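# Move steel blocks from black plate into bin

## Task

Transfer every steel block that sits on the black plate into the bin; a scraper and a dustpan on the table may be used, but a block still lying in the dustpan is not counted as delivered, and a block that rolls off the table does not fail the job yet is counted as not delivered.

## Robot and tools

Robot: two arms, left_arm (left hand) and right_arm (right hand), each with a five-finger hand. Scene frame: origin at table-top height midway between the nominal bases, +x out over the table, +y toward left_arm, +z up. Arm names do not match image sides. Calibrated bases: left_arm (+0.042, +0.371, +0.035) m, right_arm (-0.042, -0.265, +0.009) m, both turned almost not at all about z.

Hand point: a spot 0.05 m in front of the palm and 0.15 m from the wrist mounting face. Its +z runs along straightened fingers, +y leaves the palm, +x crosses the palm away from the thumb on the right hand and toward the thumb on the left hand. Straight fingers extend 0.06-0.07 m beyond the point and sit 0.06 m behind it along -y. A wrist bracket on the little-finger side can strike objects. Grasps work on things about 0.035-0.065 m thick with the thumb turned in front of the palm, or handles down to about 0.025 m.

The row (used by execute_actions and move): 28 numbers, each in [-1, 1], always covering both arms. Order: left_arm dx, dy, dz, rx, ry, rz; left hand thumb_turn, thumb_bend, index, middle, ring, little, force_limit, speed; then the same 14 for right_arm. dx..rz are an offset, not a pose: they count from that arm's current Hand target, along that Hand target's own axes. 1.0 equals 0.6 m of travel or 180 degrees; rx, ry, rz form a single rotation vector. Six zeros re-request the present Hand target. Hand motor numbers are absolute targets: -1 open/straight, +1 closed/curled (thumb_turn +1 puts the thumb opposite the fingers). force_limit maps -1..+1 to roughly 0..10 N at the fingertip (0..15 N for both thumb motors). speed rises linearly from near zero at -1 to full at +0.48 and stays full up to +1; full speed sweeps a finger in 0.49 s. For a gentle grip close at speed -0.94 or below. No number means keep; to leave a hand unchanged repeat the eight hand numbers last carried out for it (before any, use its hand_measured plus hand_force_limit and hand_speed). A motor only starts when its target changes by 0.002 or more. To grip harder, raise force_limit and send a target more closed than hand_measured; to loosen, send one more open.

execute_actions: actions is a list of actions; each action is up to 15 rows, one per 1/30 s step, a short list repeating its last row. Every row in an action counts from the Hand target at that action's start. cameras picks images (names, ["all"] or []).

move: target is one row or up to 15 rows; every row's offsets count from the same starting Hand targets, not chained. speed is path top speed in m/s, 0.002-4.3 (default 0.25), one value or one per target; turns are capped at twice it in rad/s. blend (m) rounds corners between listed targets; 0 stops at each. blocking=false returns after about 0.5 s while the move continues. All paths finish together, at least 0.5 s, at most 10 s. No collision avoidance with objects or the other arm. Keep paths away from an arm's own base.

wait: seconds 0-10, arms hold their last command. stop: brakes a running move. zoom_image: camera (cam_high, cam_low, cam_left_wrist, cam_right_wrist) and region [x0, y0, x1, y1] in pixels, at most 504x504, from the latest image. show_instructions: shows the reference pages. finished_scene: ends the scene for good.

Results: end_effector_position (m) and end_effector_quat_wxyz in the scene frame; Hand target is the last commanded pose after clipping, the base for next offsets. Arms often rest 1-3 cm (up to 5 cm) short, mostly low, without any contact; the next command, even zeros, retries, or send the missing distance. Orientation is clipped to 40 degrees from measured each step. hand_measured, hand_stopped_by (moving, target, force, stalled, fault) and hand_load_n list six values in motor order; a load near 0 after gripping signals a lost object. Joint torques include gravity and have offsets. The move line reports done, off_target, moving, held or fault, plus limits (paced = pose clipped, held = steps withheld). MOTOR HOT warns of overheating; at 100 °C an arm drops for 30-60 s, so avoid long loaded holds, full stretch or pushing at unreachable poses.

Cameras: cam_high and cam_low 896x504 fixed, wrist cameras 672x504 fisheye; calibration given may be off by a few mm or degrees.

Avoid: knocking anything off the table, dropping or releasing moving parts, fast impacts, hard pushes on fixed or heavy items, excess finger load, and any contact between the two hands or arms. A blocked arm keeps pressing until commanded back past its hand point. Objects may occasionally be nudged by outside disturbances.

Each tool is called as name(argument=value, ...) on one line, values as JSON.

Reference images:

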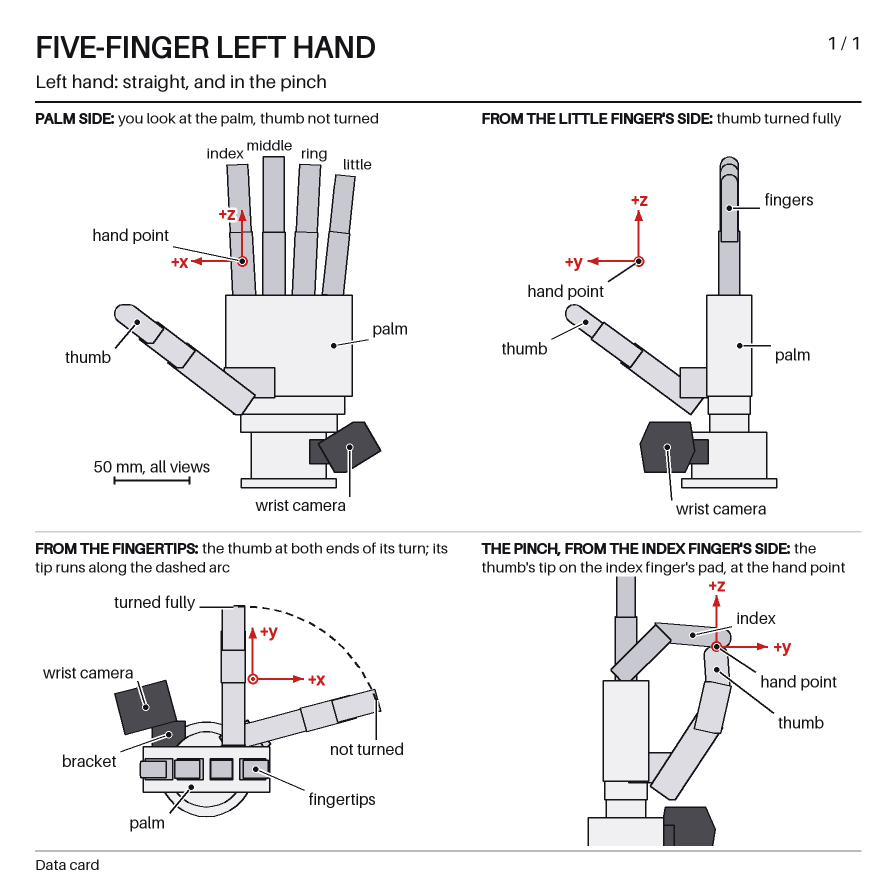

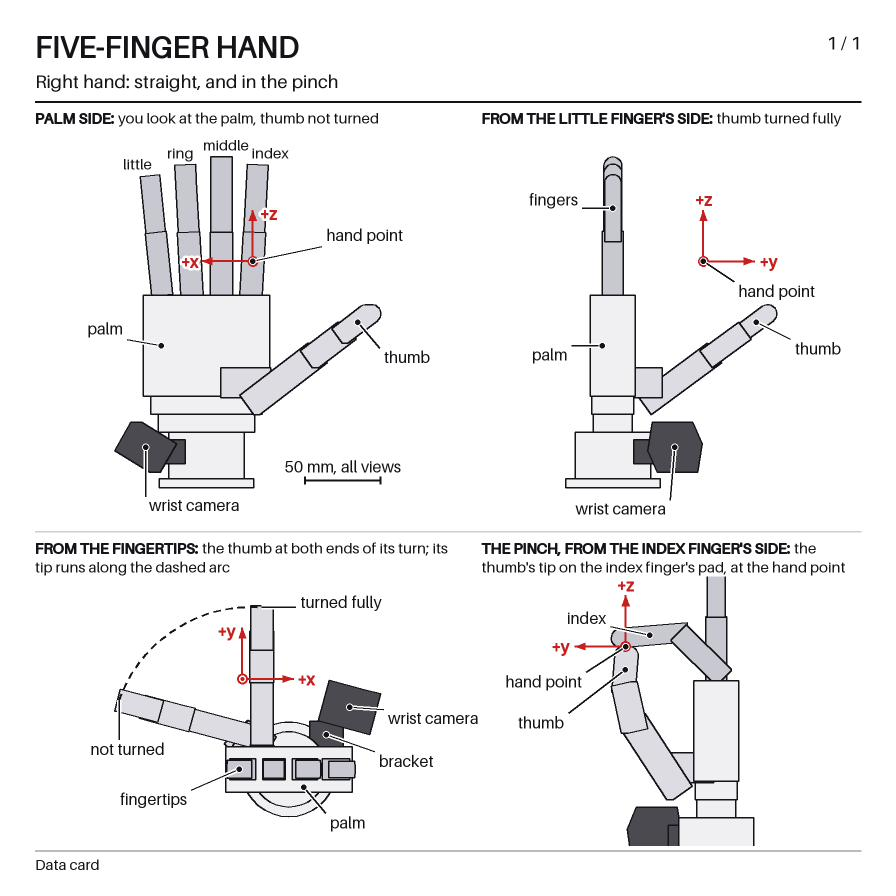

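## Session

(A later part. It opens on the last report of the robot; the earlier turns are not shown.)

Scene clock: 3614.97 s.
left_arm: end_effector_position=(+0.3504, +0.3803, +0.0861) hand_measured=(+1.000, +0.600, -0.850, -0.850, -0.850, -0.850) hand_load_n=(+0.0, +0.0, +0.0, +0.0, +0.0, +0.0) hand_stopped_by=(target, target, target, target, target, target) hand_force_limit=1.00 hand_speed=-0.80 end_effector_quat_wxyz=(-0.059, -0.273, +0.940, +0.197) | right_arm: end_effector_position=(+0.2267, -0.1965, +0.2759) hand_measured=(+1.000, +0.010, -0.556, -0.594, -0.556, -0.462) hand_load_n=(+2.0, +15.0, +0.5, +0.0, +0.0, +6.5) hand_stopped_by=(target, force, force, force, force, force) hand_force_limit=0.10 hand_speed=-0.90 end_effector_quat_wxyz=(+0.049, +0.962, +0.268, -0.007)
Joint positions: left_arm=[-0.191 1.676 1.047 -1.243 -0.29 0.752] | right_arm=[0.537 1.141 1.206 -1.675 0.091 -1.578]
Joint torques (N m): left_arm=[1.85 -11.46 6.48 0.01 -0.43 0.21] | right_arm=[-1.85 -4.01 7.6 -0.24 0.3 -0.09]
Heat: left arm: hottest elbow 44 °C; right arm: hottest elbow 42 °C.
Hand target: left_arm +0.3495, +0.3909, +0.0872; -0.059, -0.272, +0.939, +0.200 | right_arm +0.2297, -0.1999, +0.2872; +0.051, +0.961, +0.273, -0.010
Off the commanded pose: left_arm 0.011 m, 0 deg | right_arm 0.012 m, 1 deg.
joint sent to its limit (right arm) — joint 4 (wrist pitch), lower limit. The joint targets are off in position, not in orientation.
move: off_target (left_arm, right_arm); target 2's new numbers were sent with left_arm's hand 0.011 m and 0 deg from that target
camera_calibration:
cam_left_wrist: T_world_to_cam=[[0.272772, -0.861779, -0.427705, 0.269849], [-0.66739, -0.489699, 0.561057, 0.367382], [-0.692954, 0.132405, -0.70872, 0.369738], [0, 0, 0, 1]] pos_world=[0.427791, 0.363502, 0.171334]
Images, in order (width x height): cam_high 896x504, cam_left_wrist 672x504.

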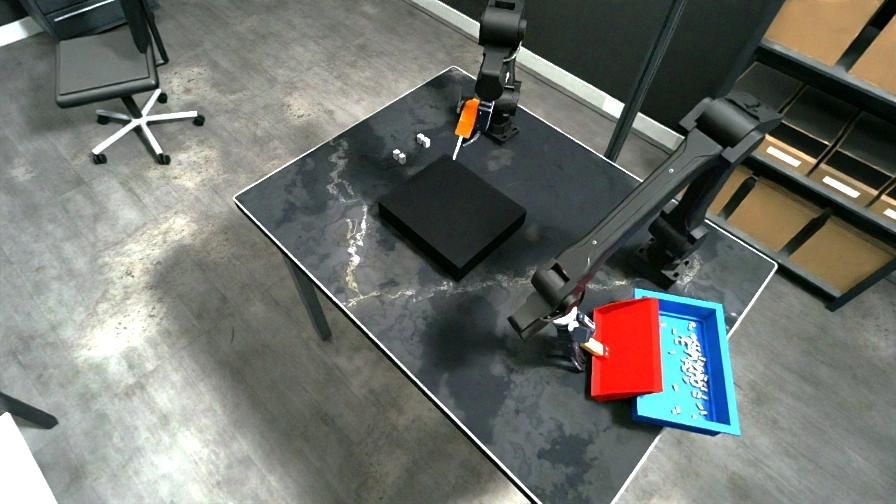

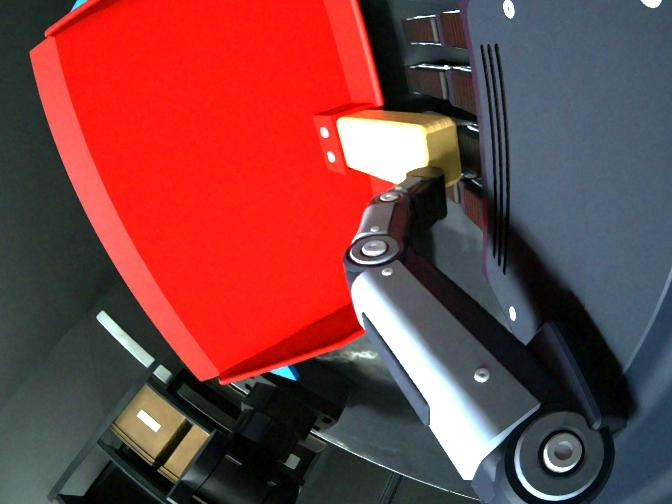

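move(target=[[0,-0.0093,-0.0113,-0.033,0,0,1,-0.2,-0.85,-0.85,-0.85,-0.85,1.0,-0.3,0,0,0,0,0,0,1,0.8,-0.2,-0.2,-0.2,-0.3,0.1,-0.9],[0,-0.0093,-0.0110,-0.033,0,0,1,0.7,-0.85,-0.85,-0.85,-0.85,1.0,-0.8,0,0,0,0,0,0,1,0.8,-0.2,-0.2,-0.2,-0.3,0.1,-0.9]], speed=0.03, cameras=["cam_left_wrist","cam_high"])

zoom_image(camera="cam_left_wrist", region=[200, 0, 520, 350])

Scene clock: 3638.73 s.
left_arm: end_effector_position=(+0.3493, +0.3831, +0.0871) hand_measured=(+1.000, +0.700, -0.850, -0.850, -0.850, -0.850) hand_load_n=(+0.0, +0.0, +0.0, +0.0, +0.0, +0.0) hand_stopped_by=(target, target, target, target, target, target) hand_force_limit=1.00 hand_speed=-0.80 end_effector_quat_wxyz=(-0.065, -0.266, +0.932, +0.237) | right_arm: end_effector_position=(+0.2267, -0.1965, +0.2759) hand_measured=(+1.000, +0.010, -0.556, -0.594, -0.556, -0.462) hand_load_n=(+2.5, +15.0, +0.5, +0.0, +0.0, +6.5) hand_stopped_by=(target, force, force, force, force, force) hand_force_limit=0.10 hand_speed=-0.90 end_effector_quat_wxyz=(+0.049, +0.962, +0.268, -0.007)
Joint positions: left_arm=[-0.211 1.715 1.064 -1.282 -0.348 0.722] | right_arm=[0.537 1.141 1.206 -1.675 0.091 -1.578]
Joint torques (N m): left_arm=[0.62 -9.11 9.63 -1.78 -0.47 -0.05] | right_arm=[-1.96 -4.13 7.64 -0.25 0.3 -0.09]
Heat: left arm: hottest elbow 42 °C; right arm: hottest elbow 42 °C.
Hand target: left_arm +0.3537, +0.3843, +0.0909; -0.073, -0.269, +0.928, +0.248 | right_arm +0.2297, -0.1999, +0.2872; +0.051, +0.961, +0.273, -0.010
Off the commanded pose: left_arm 0.006 m, 2 deg | right_arm 0.012 m, 1 deg.
joint sent to its limit (right arm) — joint 4 (wrist pitch), lower limit. The joint targets are off in position, not in orientation.
move: off_target (right_arm)
camera_calibration:
cam_left_wrist: T_world_to_cam=[[0.246183, -0.830259, -0.500064, 0.276582], [-0.652874, -0.523383, 0.547563, 0.376502], [-0.716344, 0.191679, -0.670902, 0.351521], [0, 0, 0, 1]] pos_world=[0.429529, 0.35931, 0.167987]
Images, in order (width x height): cam_high 896x504, cam_left_wrist 672x504.

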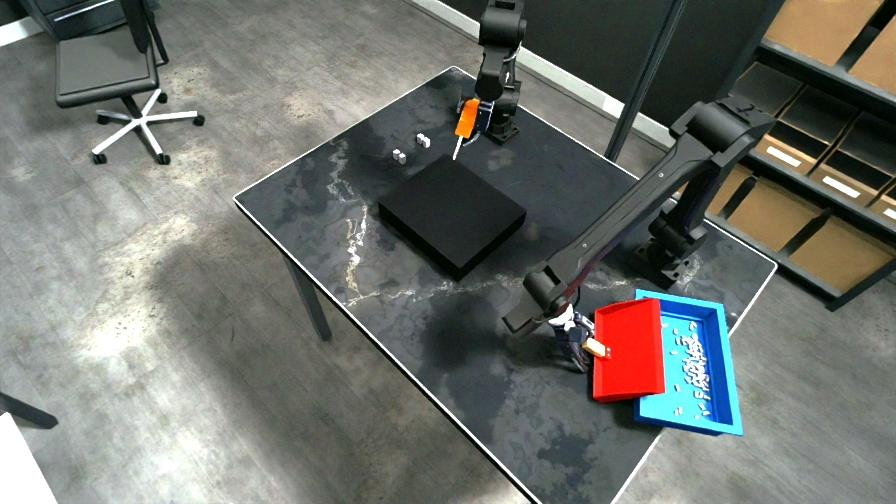

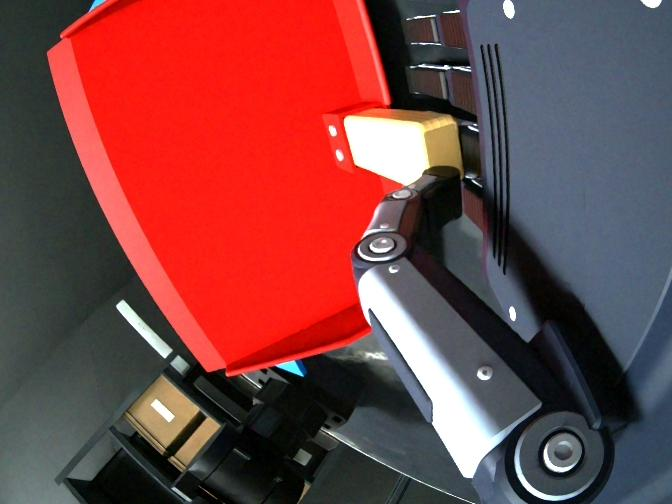

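Scaled by 1.440 from the camera's 672x504 image, which has a finer 960x720 frame.

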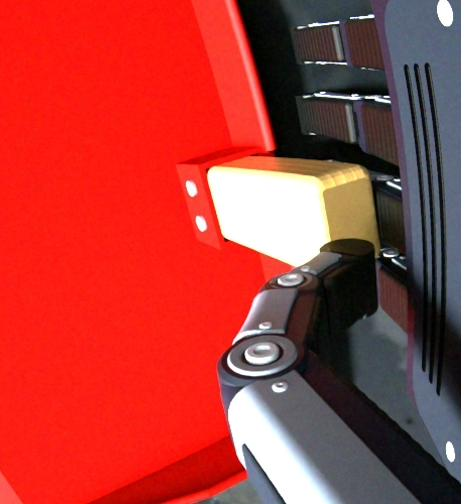

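move(target=[[0,0,-0.01,0,0,0,1,-0.3,-0.85,-0.85,-0.85,-0.85,1.0,-0.2,0,0,0,0,0,0,1,0.8,-0.2,-0.2,-0.2,-0.3,0.1,-0.9],[-0.0127,-0.0423,-0.059,-0.089,0,0,1,-0.3,-0.85,-0.85,-0.85,-0.85,1.0,-0.2,0,0,0,0,0,0,1,0.8,-0.2,-0.2,-0.2,-0.3,0.1,-0.9]], speed=0.05, cameras=["cam_left_wrist","cam_high"])

zoom_image(camera="cam_high", region=[540, 270, 680, 410])

Scene clock: 3663.20 s.
left_arm: end_effector_position=(+0.3687, +0.3592, +0.1053) hand_measured=(+1.000, -0.300, -0.850, -0.850, -0.850, -0.850) hand_load_n=(+0.0, +0.0, +0.0, +0.0, +0.0, -0.5) hand_stopped_by=(target, target, target, target, target, target) hand_force_limit=1.00 hand_speed=-0.20 end_effector_quat_wxyz=(-0.118, -0.248, +0.887, +0.372) | right_arm: end_effector_position=(+0.2267, -0.1965, +0.2759) hand_measured=(+1.000, +0.010, -0.556, -0.594, -0.556, -0.462) hand_load_n=(+2.0, +15.0, +0.5, +0.0, +0.0, +6.5) hand_stopped_by=(target, force, force, force, force, force) hand_force_limit=0.10 hand_speed=-0.90 end_effector_quat_wxyz=(+0.049, +0.962, +0.268, -0.007)
Joint positions: left_arm=[-0.3 1.944 1.268 -1.573 -0.465 0.542] | right_arm=[0.537 1.141 1.206 -1.675 0.091 -1.578]
Joint torques (N m): left_arm=[0.15 -12.63 10.28 -1.95 -0.39 -0.05] | right_arm=[-1.79 -3.96 7.62 -0.25 0.3 -0.08]
Heat: left arm: hottest elbow 41 °C; right arm: hottest elbow 42 °C.
Hand target: left_arm +0.3814, +0.3549, +0.1089; -0.110, -0.256, +0.884, +0.375 | right_arm +0.2297, -0.1999, +0.2872; +0.051, +0.961, +0.273, -0.010
Off the commanded pose: left_arm 0.014 m, 1 deg | right_arm 0.012 m, 1 deg.
joint sent to its limit (right arm) — joint 4 (wrist pitch), lower limit. The joint targets are off in position, not in orientation.
move: off_target (left_arm, right_arm)
camera_calibration:
cam_left_wrist: T_world_to_cam=[[0.129906, -0.681999, -0.719723, 0.273705], [-0.554944, -0.651545, 0.51723, 0.379737], [-0.821682, 0.332215, -0.463111, 0.348589], [0, 0, 0, 1]] pos_world=[0.461606, 0.318275, 0.162016]
Images, in order (width x height): cam_high 896x504, cam_left_wrist 672x504.

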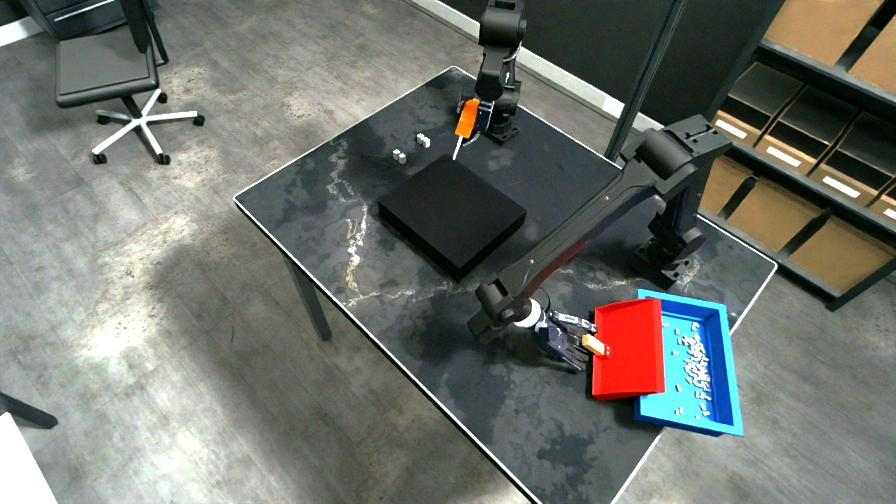

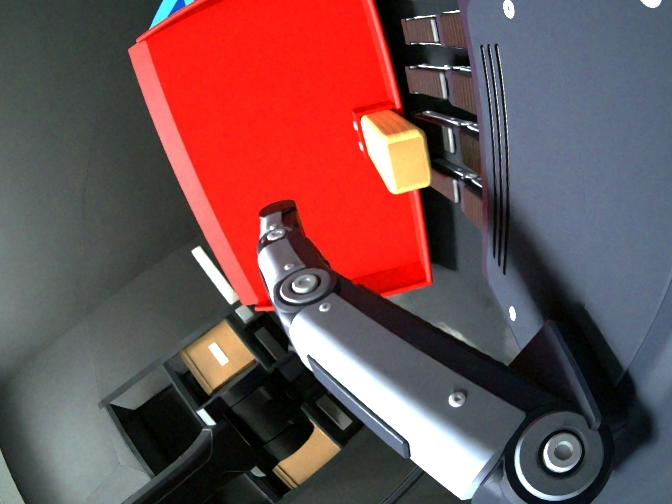

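Scaled by 3.600.

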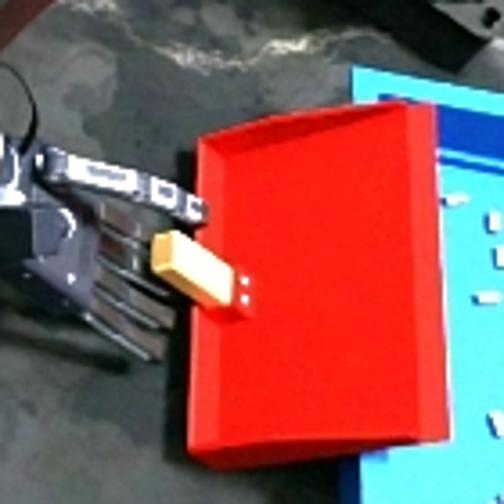

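move(target=[-0.0073,0.0107,0.059,0,0,0,1,-0.3,-0.85,-0.85,-0.85,-0.85,1.0,-0.2,0,0,0,0,0,0,1,0.8,-0.2,-0.2,-0.2,-0.3,0.1,-0.9], speed=0.03, cameras=["cam_left_wrist","cam_high"])

zoom_image(camera="cam_high", region=[540, 270, 680, 410])

Scene clock: 3676.87 s.
left_arm: end_effector_position=(+0.3671, +0.3760, +0.0913) hand_measured=(+1.000, -0.300, -0.850, -0.850, -0.850, -0.850) hand_load_n=(+0.0, +0.0, +0.0, +0.0, +0.0, +0.0) hand_stopped_by=(target, target, target, target, target, target) hand_force_limit=1.00 hand_speed=-0.20 end_effector_quat_wxyz=(-0.106, -0.261, +0.884, +0.373) | right_arm: end_effector_position=(+0.2267, -0.1965, +0.2759) hand_measured=(+1.000, +0.010, -0.556, -0.594, -0.556, -0.462) hand_load_n=(+2.5, +14.5, +0.5, +0.0, +0.0, +6.0) hand_stopped_by=(target, force, force, force, force, force) hand_force_limit=0.10 hand_speed=-0.90 end_effector_quat_wxyz=(+0.049, +0.962, +0.268, -0.007)
Joint positions: left_arm=[-0.266 1.944 1.231 -1.51 -0.494 0.544] | right_arm=[0.537 1.141 1.206 -1.675 0.091 -1.578]
Joint torques (N m): left_arm=[1.32 -13.16 5.83 -0.68 -0.43 0.18] | right_arm=[-1.85 -4.01 7.64 -0.24 0.3 -0.09]
Heat: left arm: hottest elbow 42 °C; right arm: hottest elbow 42 °C.
Hand target: left_arm +0.3691, +0.3825, +0.0889; -0.110, -0.256, +0.884, +0.375 | right_arm +0.2297, -0.1999, +0.2872; +0.051, +0.961, +0.273, -0.010
Off the commanded pose: left_arm 0.007 m, 1 deg | right_arm 0.012 m, 1 deg.
joint sent to its limit (right arm) — joint 4 (wrist pitch), lower limit. The joint targets are off in position, not in orientation.
move: off_target (right_arm)
camera_calibration:
cam_left_wrist: T_world_to_cam=[[0.162032, -0.670056, -0.72441, 0.259477], [-0.560815, -0.666559, 0.491106, 0.407269], [-0.811931, 0.326686, -0.483782, 0.335655], [0, 0, 0, 1]] pos_world=[0.458888, 0.335679, 0.150339]
Images, in order (width x height): cam_high 896x504, cam_left_wrist 672x504.

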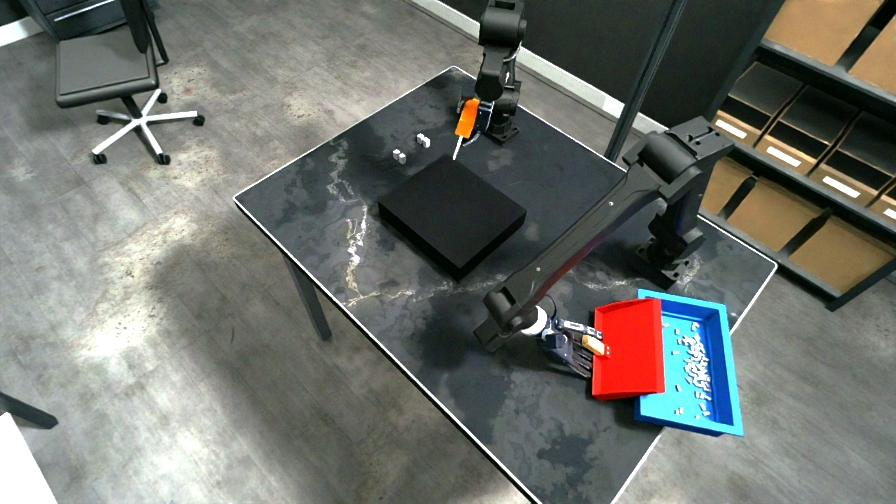

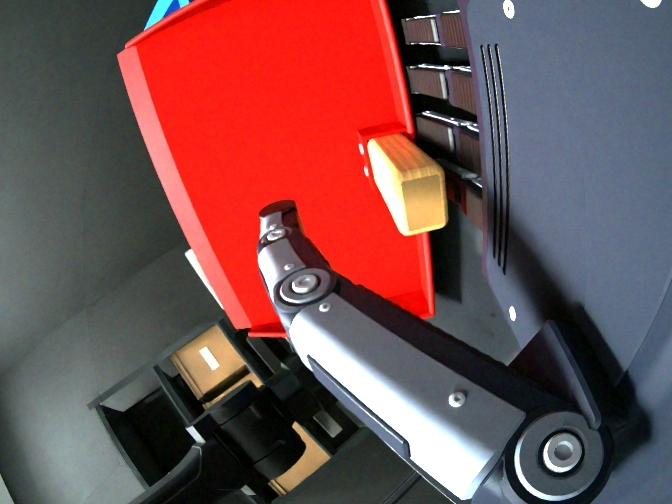

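Scaled by 3.600.

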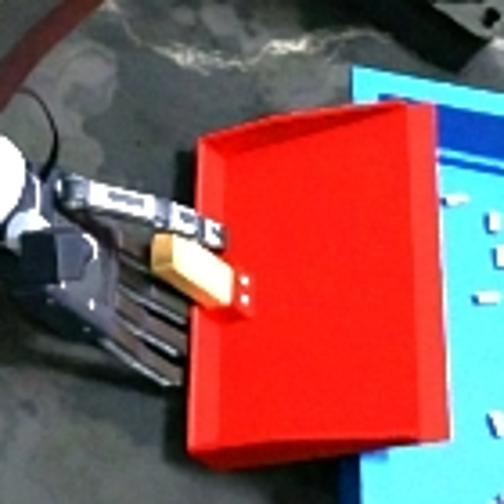

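move(target=[0,0,0,0,0,0,1,0.7,-0.85,-0.85,-0.85,-0.85,1.0,-0.8,0,0,0,0,0,0,1,0.8,-0.2,-0.2,-0.2,-0.3,0.1,-0.9], speed=0.03, cameras=["cam_left_wrist","cam_high"])

zoom_image(camera="cam_high", region=[540, 270, 680, 410])

Scene clock: 3685.57 s.
left_arm: end_effector_position=(+0.3671, +0.3760, +0.0913) hand_measured=(+1.000, +0.700, -0.850, -0.850, -0.850, -0.850) hand_load_n=(+0.0, +0.0, +0.0, +0.0, +0.0, +0.0) hand_stopped_by=(target, target, target, target, target, target) hand_force_limit=1.00 hand_speed=-0.80 end_effector_quat_wxyz=(-0.106, -0.261, +0.884, +0.373) | right_arm: end_effector_position=(+0.2267, -0.1965, +0.2759) hand_measured=(+1.000, +0.010, -0.556, -0.594, -0.556, -0.462) hand_load_n=(+2.5, +15.0, +0.5, +0.0, +0.0, +6.0) hand_stopped_by=(target, force, force, force, force, force) hand_force_limit=0.10 hand_speed=-0.90 end_effector_quat_wxyz=(+0.049, +0.962, +0.268, -0.007)
Joint positions: left_arm=[-0.266 1.944 1.231 -1.51 -0.494 0.544] | right_arm=[0.537 1.141 1.206 -1.675 0.091 -1.578]
Joint torques (N m): left_arm=[1.38 -13.1 5.86 -0.66 -0.44 0.18] | right_arm=[-1.9 -4.01 7.62 -0.27 0.29 -0.09]
Heat: left arm: hottest elbow 41 °C; right arm: hottest elbow 42 °C.
Hand target: left_arm +0.3691, +0.3825, +0.0889; -0.110, -0.256, +0.884, +0.375 | right_arm +0.2297, -0.1999, +0.2872; +0.051, +0.961, +0.273, -0.010
Off the commanded pose: left_arm 0.007 m, 1 deg | right_arm 0.012 m, 1 deg.
joint sent to its limit (right arm) — joint 4 (wrist pitch), lower limit. The joint targets are off in position, not in orientation.
move: off_target (right_arm)
camera_calibration:
cam_left_wrist: T_world_to_cam=[[0.162032, -0.670056, -0.72441, 0.259477], [-0.560815, -0.666559, 0.491106, 0.407269], [-0.811931, 0.326686, -0.483782, 0.335655], [0, 0, 0, 1]] pos_world=[0.458888, 0.335679, 0.150339]
Images, in order (width x height): cam_high 896x504, cam_left_wrist 672x504.

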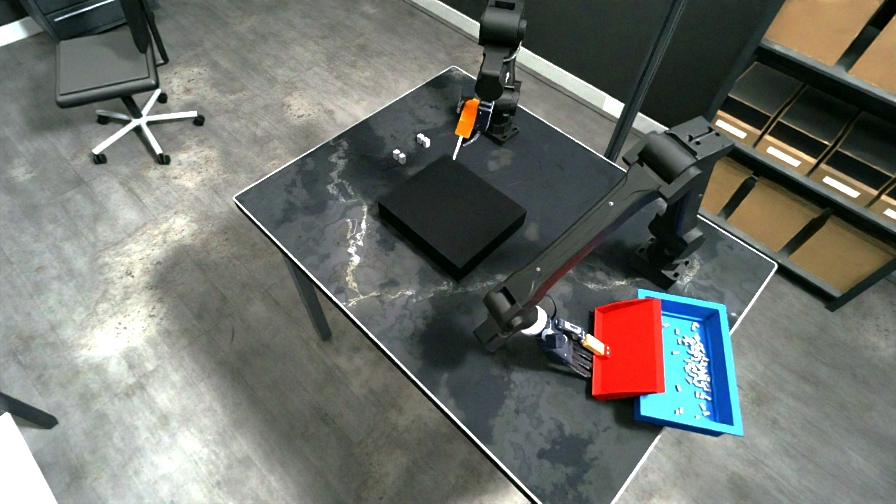

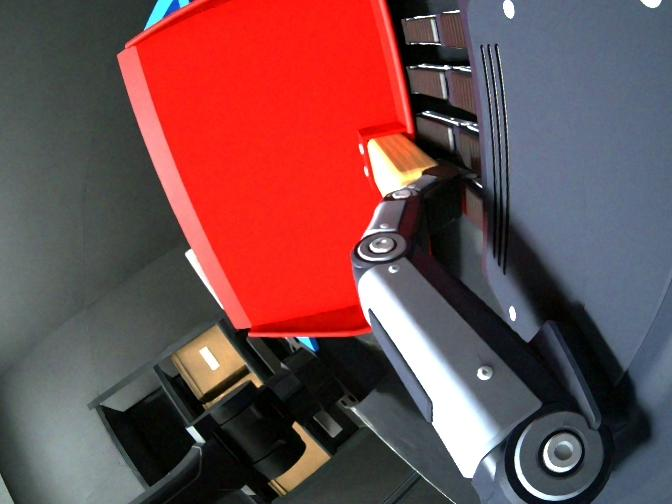

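Scaled by 3.600.

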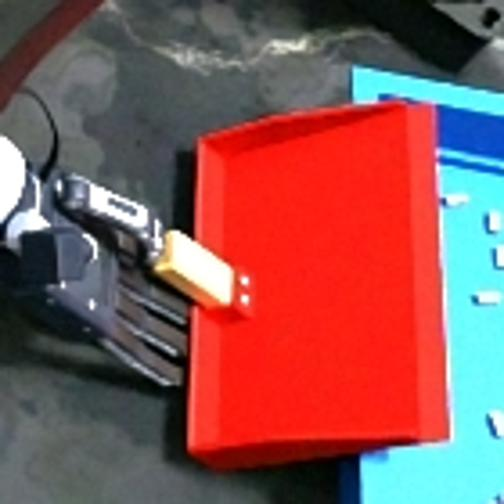

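move(target=[[0,-0.021,-0.0145,0,0,0,1,-0.3,-0.85,-0.85,-0.85,-0.85,1.0,-0.2,0,0,0,0,0,0,1,0.8,-0.2,-0.2,-0.2,-0.3,0.1,-0.9],[0,-0.0211,-0.0145,0,0,0,1,-0.3,-0.65,-0.65,-0.65,-0.65,1.0,-0.2,0,0,0,0,0,0,1,0.8,-0.2,-0.2,-0.2,-0.3,0.1,-0.9],[0,-0.0137,0.0165,0,0,0,1,-0.3,-0.65,-0.65,-0.65,-0.65,1.0,-0.2,0,0,0,0,0,0,1,0.8,-0.2,-0.2,-0.2,-0.3,0.1,-0.9]], speed=0.04, cameras=["cam_left_wrist","cam_high"])

zoom_image(camera="cam_high", region=[540, 270, 680, 410])

Scene clock: 3712.93 s.
left_arm: end_effector_position=(+0.3674, +0.3736, +0.0757) hand_measured=(+1.000, -0.300, -0.650, -0.650, -0.650, -0.650) hand_load_n=(+0.0, +0.0, +0.0, +2.0, +0.0, +0.0) hand_stopped_by=(target, target, target, target, target, target) hand_force_limit=1.00 hand_speed=-0.20 end_effector_quat_wxyz=(-0.105, -0.262, +0.886, +0.369) | right_arm: end_effector_position=(+0.2267, -0.1965, +0.2759) hand_measured=(+1.000, +0.010, -0.556, -0.594, -0.556, -0.462) hand_load_n=(+2.0, +14.5, +0.5, +0.0, +0.0, +6.5) hand_stopped_by=(target, force, force, force, force, force) hand_force_limit=0.10 hand_speed=-0.90 end_effector_quat_wxyz=(+0.049, +0.962, +0.268, -0.007)
Joint positions: left_arm=[-0.269 1.969 1.225 -1.473 -0.486 0.544] | right_arm=[0.537 1.141 1.206 -1.675 0.091 -1.578]
Joint torques (N m): left_arm=[1.73 -13.51 5.48 -0.94 -0.74 0.2] | right_arm=[-1.79 -4.13 7.62 -0.27 0.3 -0.09]
Heat: left arm: hottest elbow 39 °C; right arm: hottest elbow 42 °C.
Hand target: left_arm +0.3683, +0.3836, +0.0761; -0.110, -0.256, +0.884, +0.375 | right_arm +0.2297, -0.1999, +0.2872; +0.051, +0.961, +0.273, -0.010
Off the commanded pose: left_arm 0.010 m, 1 deg | right_arm 0.012 m, 1 deg.
joint sent to its limit (right arm) — joint 4 (wrist pitch), lower limit. The joint targets are off in position, not in orientation.
move: off_target (right_arm); target 2's new numbers were sent with left_arm's hand 0.012 m and 1 deg from that target
camera_calibration:
cam_left_wrist: T_world_to_cam=[[0.166084, -0.675255, -0.718642, 0.246567], [-0.5618, -0.663723, 0.493815, 0.41258], [-0.81043, 0.321718, -0.489591, 0.330872], [0, 0, 0, 1]] pos_world=[0.458986, 0.333887, 0.135447]
Images, in order (width x height): cam_high 896x504, cam_left_wrist 672x504.

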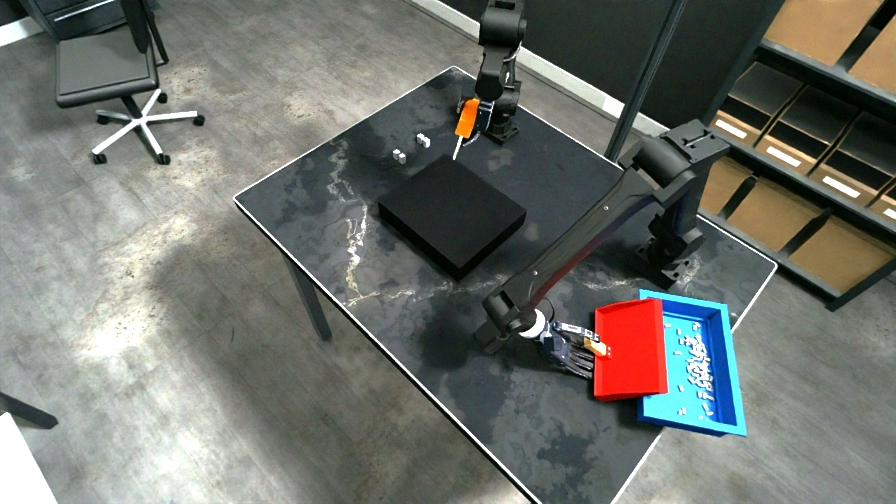

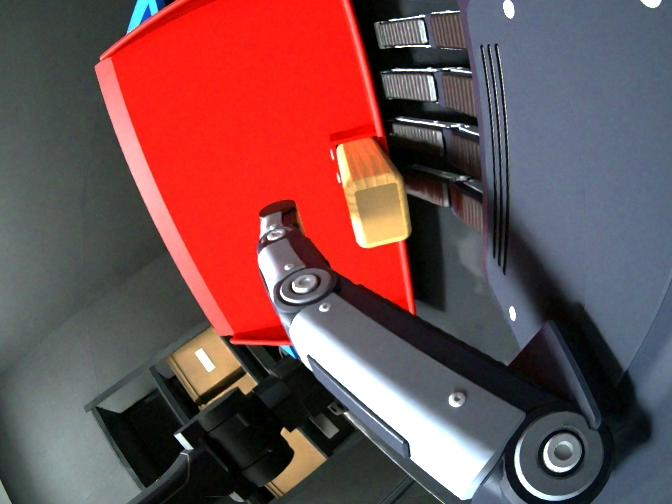

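Scaled by 3.600.

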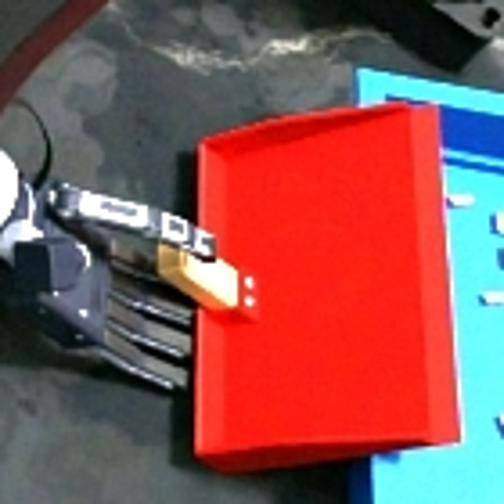

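move(target=[0,0,0,0,0,0,1,0.65,-0.65,-0.65,-0.65,-0.65,1.0,-0.8,0,0,0,0,0,0,1,0.8,-0.2,-0.2,-0.2,-0.3,0.1,-0.9], speed=0.03, cameras=["cam_left_wrist","cam_high"])

zoom_image(camera="cam_high", region=[540, 270, 680, 410])

Scene clock: 3719.77 s.
left_arm: end_effector_position=(+0.3690, +0.3747, +0.0736) hand_measured=(+1.000, +0.490, -0.650, -0.650, -0.650, -0.650) hand_load_n=(+1.0, +12.5, +4.5, +4.0, +2.0, +0.0) hand_stopped_by=(target, force, target, target, target, target) hand_force_limit=1.00 hand_speed=-0.80 end_effector_quat_wxyz=(-0.102, -0.265, +0.886, +0.366) | right_arm: end_effector_position=(+0.2267, -0.1965, +0.2759) hand_measured=(+1.000, +0.010, -0.556, -0.594, -0.556, -0.462) hand_load_n=(+2.5, +15.0, +0.5, +0.0, +0.0, +6.5) hand_stopped_by=(target, force, force, force, force, force) hand_force_limit=0.10 hand_speed=-0.90 end_effector_quat_wxyz=(+0.049, +0.962, +0.268, -0.007)
Joint positions: left_arm=[-0.265 1.969 1.225 -1.463 -0.486 0.545] | right_arm=[0.537 1.141 1.206 -1.675 0.091 -1.578]
Joint torques (N m): left_arm=[1.14 -13.68 5.46 -1.37 -0.74 0.18] | right_arm=[-1.73 -4.07 7.61 -0.27 0.29 -0.09]
Heat: left arm: hottest elbow 39 °C; right arm: hottest elbow 42 °C.
Hand target: left_arm +0.3683, +0.3836, +0.0761; -0.110, -0.256, +0.884, +0.375 | right_arm +0.2297, -0.1999, +0.2872; +0.051, +0.961, +0.273, -0.010
Off the commanded pose: left_arm 0.009 m, 2 deg | right_arm 0.012 m, 1 deg.
joint sent to its limit (right arm) — joint 4 (wrist pitch), lower limit. The joint targets are off in position, not in orientation.
move: off_target (right_arm)
camera_calibration:
cam_left_wrist: T_world_to_cam=[[0.175203, -0.677275, -0.714564, 0.242604], [-0.564066, -0.663914, 0.490966, 0.416345], [-0.806929, 0.317043, -0.498347, 0.331923], [0, 0, 0, 1]] pos_world=[0.460179, 0.335493, 0.134358]
Images, in order (width x height): cam_high 896x504, cam_left_wrist 672x504.

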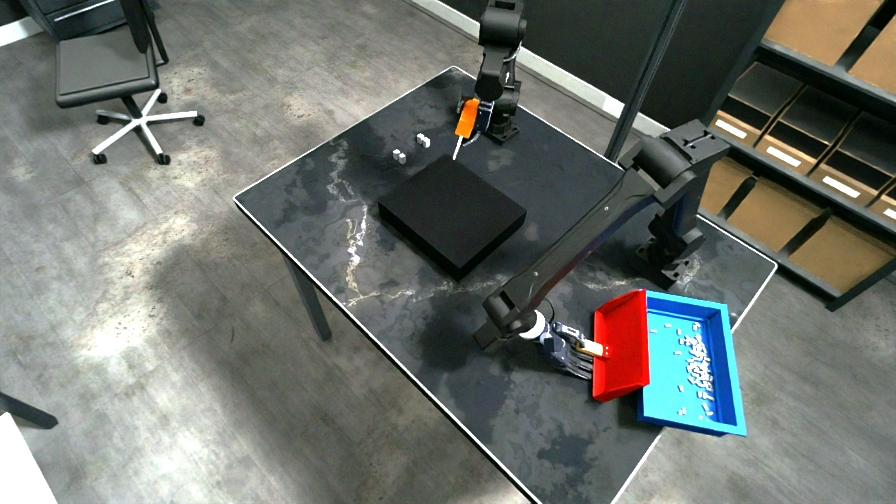

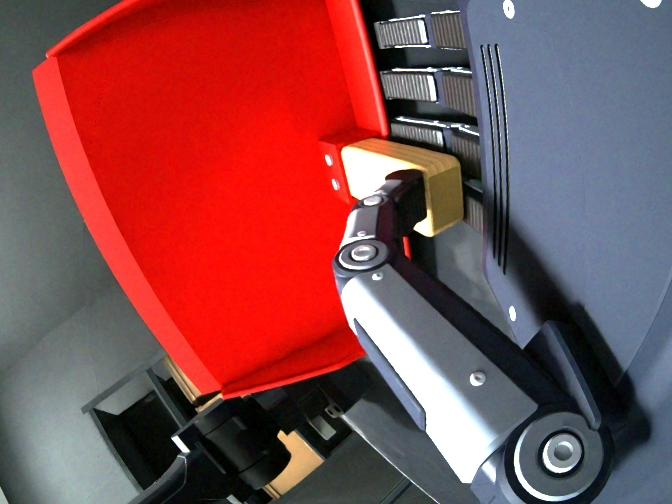

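Scaled by 3.600.

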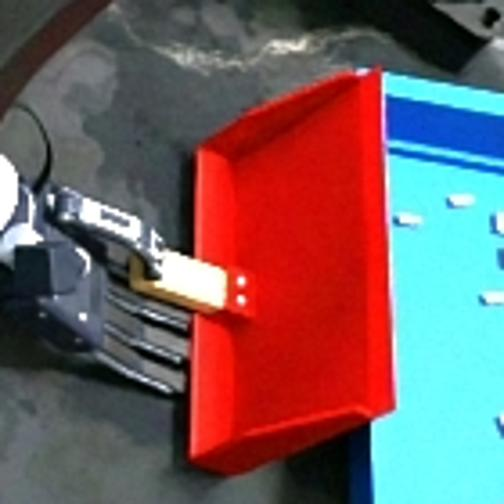

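move(target=[[0,0.0732,-0.1402,0,0,0,1,0.65,-0.65,-0.65,-0.65,-0.65,1.0,-0.8,0,0,0,0,0,0,1,0.8,-0.2,-0.2,-0.2,-0.3,0.1,-0.9],[0,0.004,-0.2357,0.33,0,0,1,0.65,-0.65,-0.65,-0.65,-0.65,1.0,-0.8,0,0,0,0,0,0,1,0.8,-0.2,-0.2,-0.2,-0.3,0.1,-0.9]], speed=[0.06,0.1], cameras=["cam_left_wrist","cam_high"])

zoom_image(camera="cam_high", region=[520, 240, 760, 440])

Scene clock: 3737.50 s.
left_arm: end_effector_position=(+0.4142, +0.3001, +0.1581) hand_measured=(+1.000, +0.490, -0.650, -0.650, -0.650, -0.650) hand_load_n=(+1.0, +13.0, +3.5, +3.0, +2.0, +0.0) hand_stopped_by=(target, force, target, target, target, target) hand_force_limit=1.00 hand_speed=-0.80 end_effector_quat_wxyz=(+0.004, -0.280, +0.955, -0.095) | right_arm: end_effector_position=(+0.2267, -0.1965, +0.2759) hand_measured=(+1.000, +0.010, -0.556, -0.594, -0.556, -0.462) hand_load_n=(+2.0, +15.0, +0.5, +0.0, +0.0, +6.5) hand_stopped_by=(target, force, force, force, force, force) hand_force_limit=0.10 hand_speed=-0.90 end_effector_quat_wxyz=(+0.049, +0.962, +0.268, -0.007)
Joint positions: left_arm=[-0.145 1.478 1.168 -1.171 0.169 0.831] | right_arm=[0.537 1.141 1.206 -1.675 0.091 -1.578]
Joint torques (N m): left_arm=[1.32 -13.51 10.52 0.58 0.23 0.15] | right_arm=[-1.9 -4.01 7.64 -0.24 0.3 -0.09]
Heat: left arm: hottest elbow 39 °C; right arm: hottest elbow 42 °C.
Hand target: left_arm +0.4221, +0.2993, +0.1761; +0.031, -0.277, +0.954, -0.112 | right_arm +0.2297, -0.1999, +0.2872; +0.051, +0.961, +0.273, -0.010
Off the commanded pose: left_arm 0.020 m, 4 deg | right_arm 0.012 m, 1 deg.
joint sent to its limit (right arm) — joint 4 (wrist pitch), lower limit. The joint targets are off in position, not in orientation.
move: off_target (left_arm, right_arm)
camera_calibration:
cam_left_wrist: T_world_to_cam=[[0.327257, -0.932891, 0.150389, 0.121607], [-0.823636, -0.203601, 0.529311, 0.314202], [-0.46317, -0.297086, -0.834993, 0.529279], [0, 0, 0, 1]] pos_world=[0.464137, 0.33466, 0.257345]
Images, in order (width x height): cam_high 896x504, cam_left_wrist 672x504.

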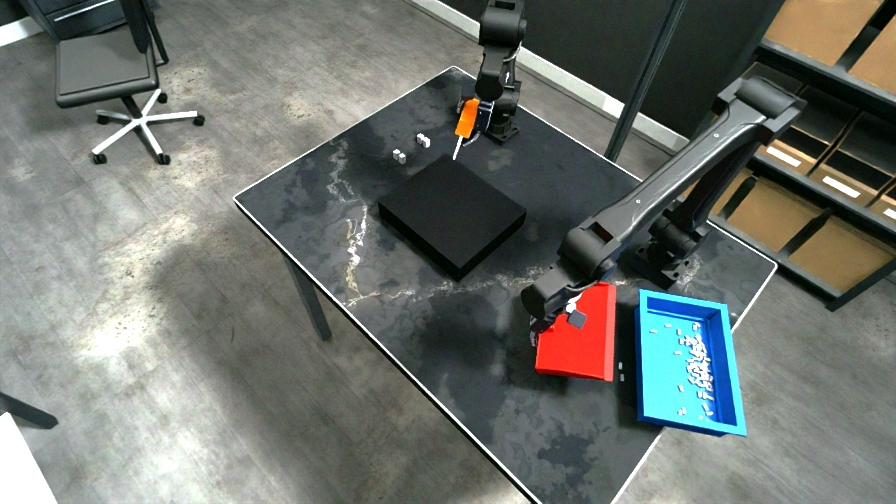

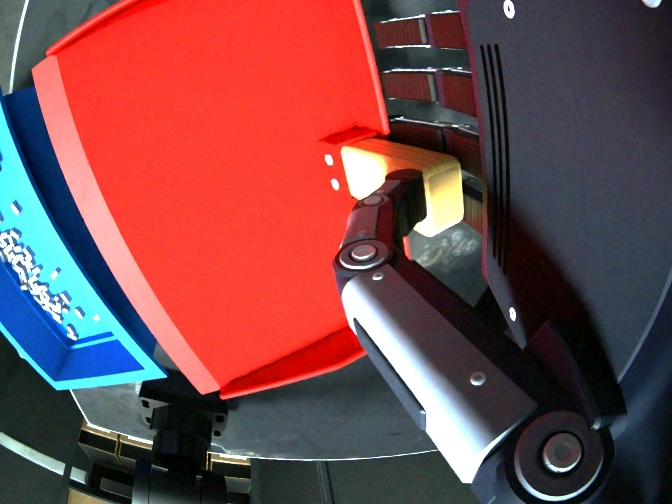

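Scaled by 2.100.

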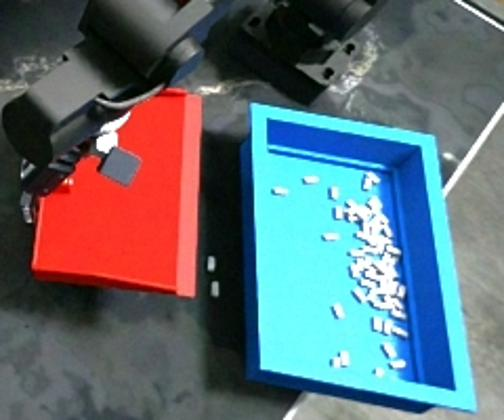

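move(target=[0,0.027,0.1136,0.02,-0.008,0,1,0.65,-0.65,-0.65,-0.65,-0.65,1.0,-0.8,0,0,0,0,0,0,1,0.8,-0.2,-0.2,-0.2,-0.3,0.1,-0.9], speed=0.06, cameras=["cam_left_wrist","cam_high"])

zoom_image(camera="cam_high", region=[520, 240, 760, 440])

Scene clock: 3777.77 s.
left_arm: end_effector_position=(+0.4104, +0.2969, +0.0968) hand_measured=(+1.000, +0.490, -0.650, -0.650, -0.650, -0.650) hand_load_n=(+1.0, +13.0, +3.5, +3.0, +2.0, +0.0) hand_stopped_by=(target, force, target, target, target, target) hand_force_limit=1.00 hand_speed=-0.80 end_effector_quat_wxyz=(+0.033, -0.276, +0.952, -0.127) | right_arm: end_effector_position=(+0.2267, -0.1965, +0.2759) hand_measured=(+1.000, +0.010, -0.556, -0.594, -0.556, -0.462) hand_load_n=(+2.5, +15.0, +0.5, +0.0, +0.0, +6.5) hand_stopped_by=(target, force, force, force, force, force) hand_force_limit=0.10 hand_speed=-0.90 end_effector_quat_wxyz=(+0.049, +0.962, +0.268, -0.007)
Joint positions: left_arm=[-0.139 1.476 0.998 -0.923 0.201 0.834] | right_arm=[0.537 1.141 1.206 -1.675 0.091 -1.578]
Joint torques (N m): left_arm=[1.2 -10.87 10.07 1.02 0.32 0.15] | right_arm=[-1.85 -3.96 7.61 -0.27 0.29 -0.09]
Heat: left arm: hottest elbow 40 °C; right arm: hottest elbow 42 °C.
Hand target: left_arm +0.4219, +0.2991, +0.1060; +0.052, -0.277, +0.949, -0.139 | right_arm +0.2297, -0.1999, +0.2872; +0.051, +0.961, +0.273, -0.010
Off the commanded pose: left_arm 0.015 m, 3 deg | right_arm 0.012 m, 1 deg.
joint sent to its limit (right arm) — joint 4 (wrist pitch), lower limit. The joint targets are off in position, not in orientation.
move: off_target (left_arm, right_arm)
camera_calibration:
cam_left_wrist: T_world_to_cam=[[0.31273, -0.925182, 0.215032, 0.126495], [-0.861176, -0.180668, 0.475116, 0.356733], [-0.400719, -0.333764, -0.853244, 0.462403], [0, 0, 0, 1]] pos_world=[0.452945, 0.335814, 0.197853]
Images, in order (width x height): cam_high 896x504, cam_left_wrist 672x504.

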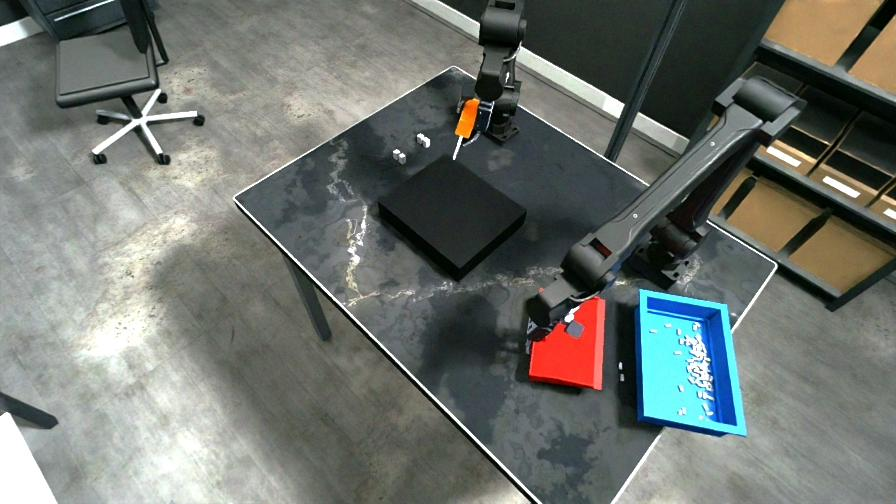

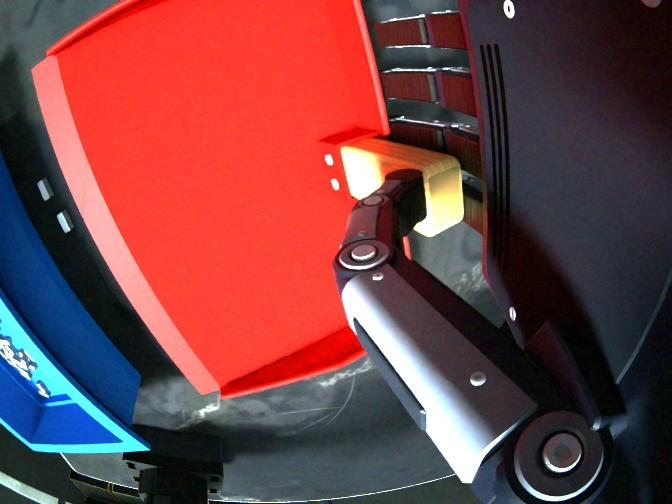

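Scaled by 2.100.

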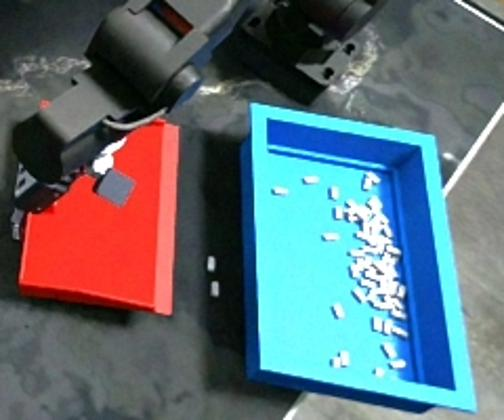

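move(target=[0.001,0.0122,0.0398,0,0,0,1,0.65,-0.65,-0.65,-0.65,-0.65,1.0,-0.8,0,0,0,0,0,0,1,0.8,-0.2,-0.2,-0.2,-0.3,0.1,-0.9], speed=0.03, cameras=["cam_left_wrist","cam_high"])

zoom_image(camera="cam_high", region=[520, 240, 760, 440])

Scene clock: 3787.93 s.
left_arm: end_effector_position=(+0.4108, +0.2969, +0.0770) hand_measured=(+1.000, +0.490, -0.650, -0.650, -0.650, -0.650) hand_load_n=(+1.0, +12.5, +3.5, +3.0, +1.5, +0.0) hand_stopped_by=(target, force, target, target, target, target) hand_force_limit=1.00 hand_speed=-0.80 end_effector_quat_wxyz=(+0.039, -0.275, +0.952, -0.129) | right_arm: end_effector_position=(+0.2267, -0.1965, +0.2759) hand_measured=(+1.000, +0.010, -0.556, -0.594, -0.556, -0.462) hand_load_n=(+2.0, +15.0, +0.5, -0.5, +0.0, +6.0) hand_stopped_by=(target, force, force, force, force, force) hand_force_limit=0.10 hand_speed=-0.90 end_effector_quat_wxyz=(+0.049, +0.962, +0.268, -0.007)
Joint positions: left_arm=[-0.139 1.495 0.959 -0.852 0.201 0.834] | right_arm=[0.537 1.141 1.206 -1.675 0.091 -1.578]
Joint torques (N m): left_arm=[1.26 -9.58 9.8 1.03 0.3 0.16] | right_arm=[-1.9 -4.01 7.65 -0.24 0.3 -0.09]
Heat: left arm: hottest elbow 41 °C; right arm: hottest elbow 42 °C.
Hand target: left_arm +0.4219, +0.2991, +0.0810; +0.052, -0.277, +0.949, -0.139 | right_arm +0.2297, -0.1999, +0.2872; +0.051, +0.961, +0.273, -0.010
Off the commanded pose: left_arm 0.012 m, 2 deg | right_arm 0.012 m, 1 deg.
joint sent to its limit (right arm) — joint 4 (wrist pitch), lower limit. The joint targets are off in position, not in orientation.
move: off_target (left_arm, right_arm)
camera_calibration:
cam_left_wrist: T_world_to_cam=[[0.309737, -0.924724, 0.221241, 0.131148], [-0.867595, -0.179666, 0.463679, 0.36965], [-0.389026, -0.335567, -0.857936, 0.441724], [0, 0, 0, 1]] pos_world=[0.451928, 0.335917, 0.178556]
Images, in order (width x height): cam_high 896x504, cam_left_wrist 672x504.

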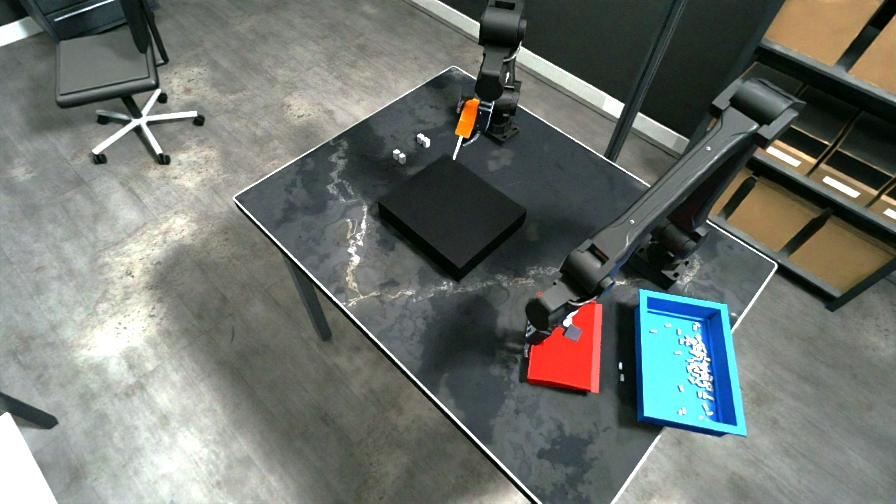

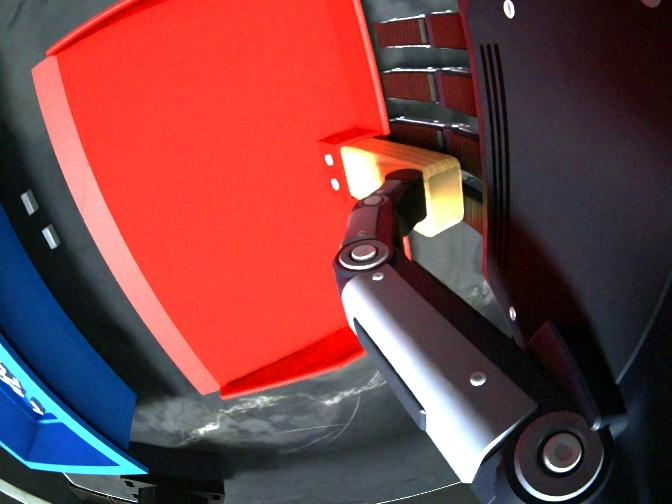

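Scaled by 2.100.

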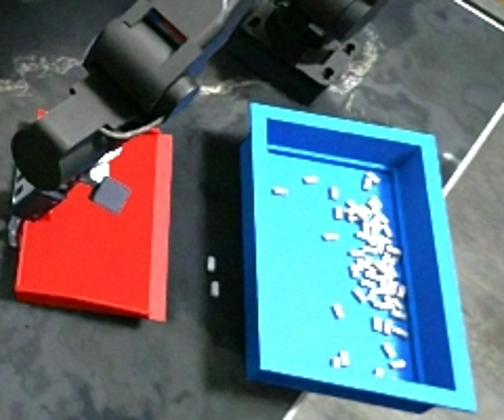

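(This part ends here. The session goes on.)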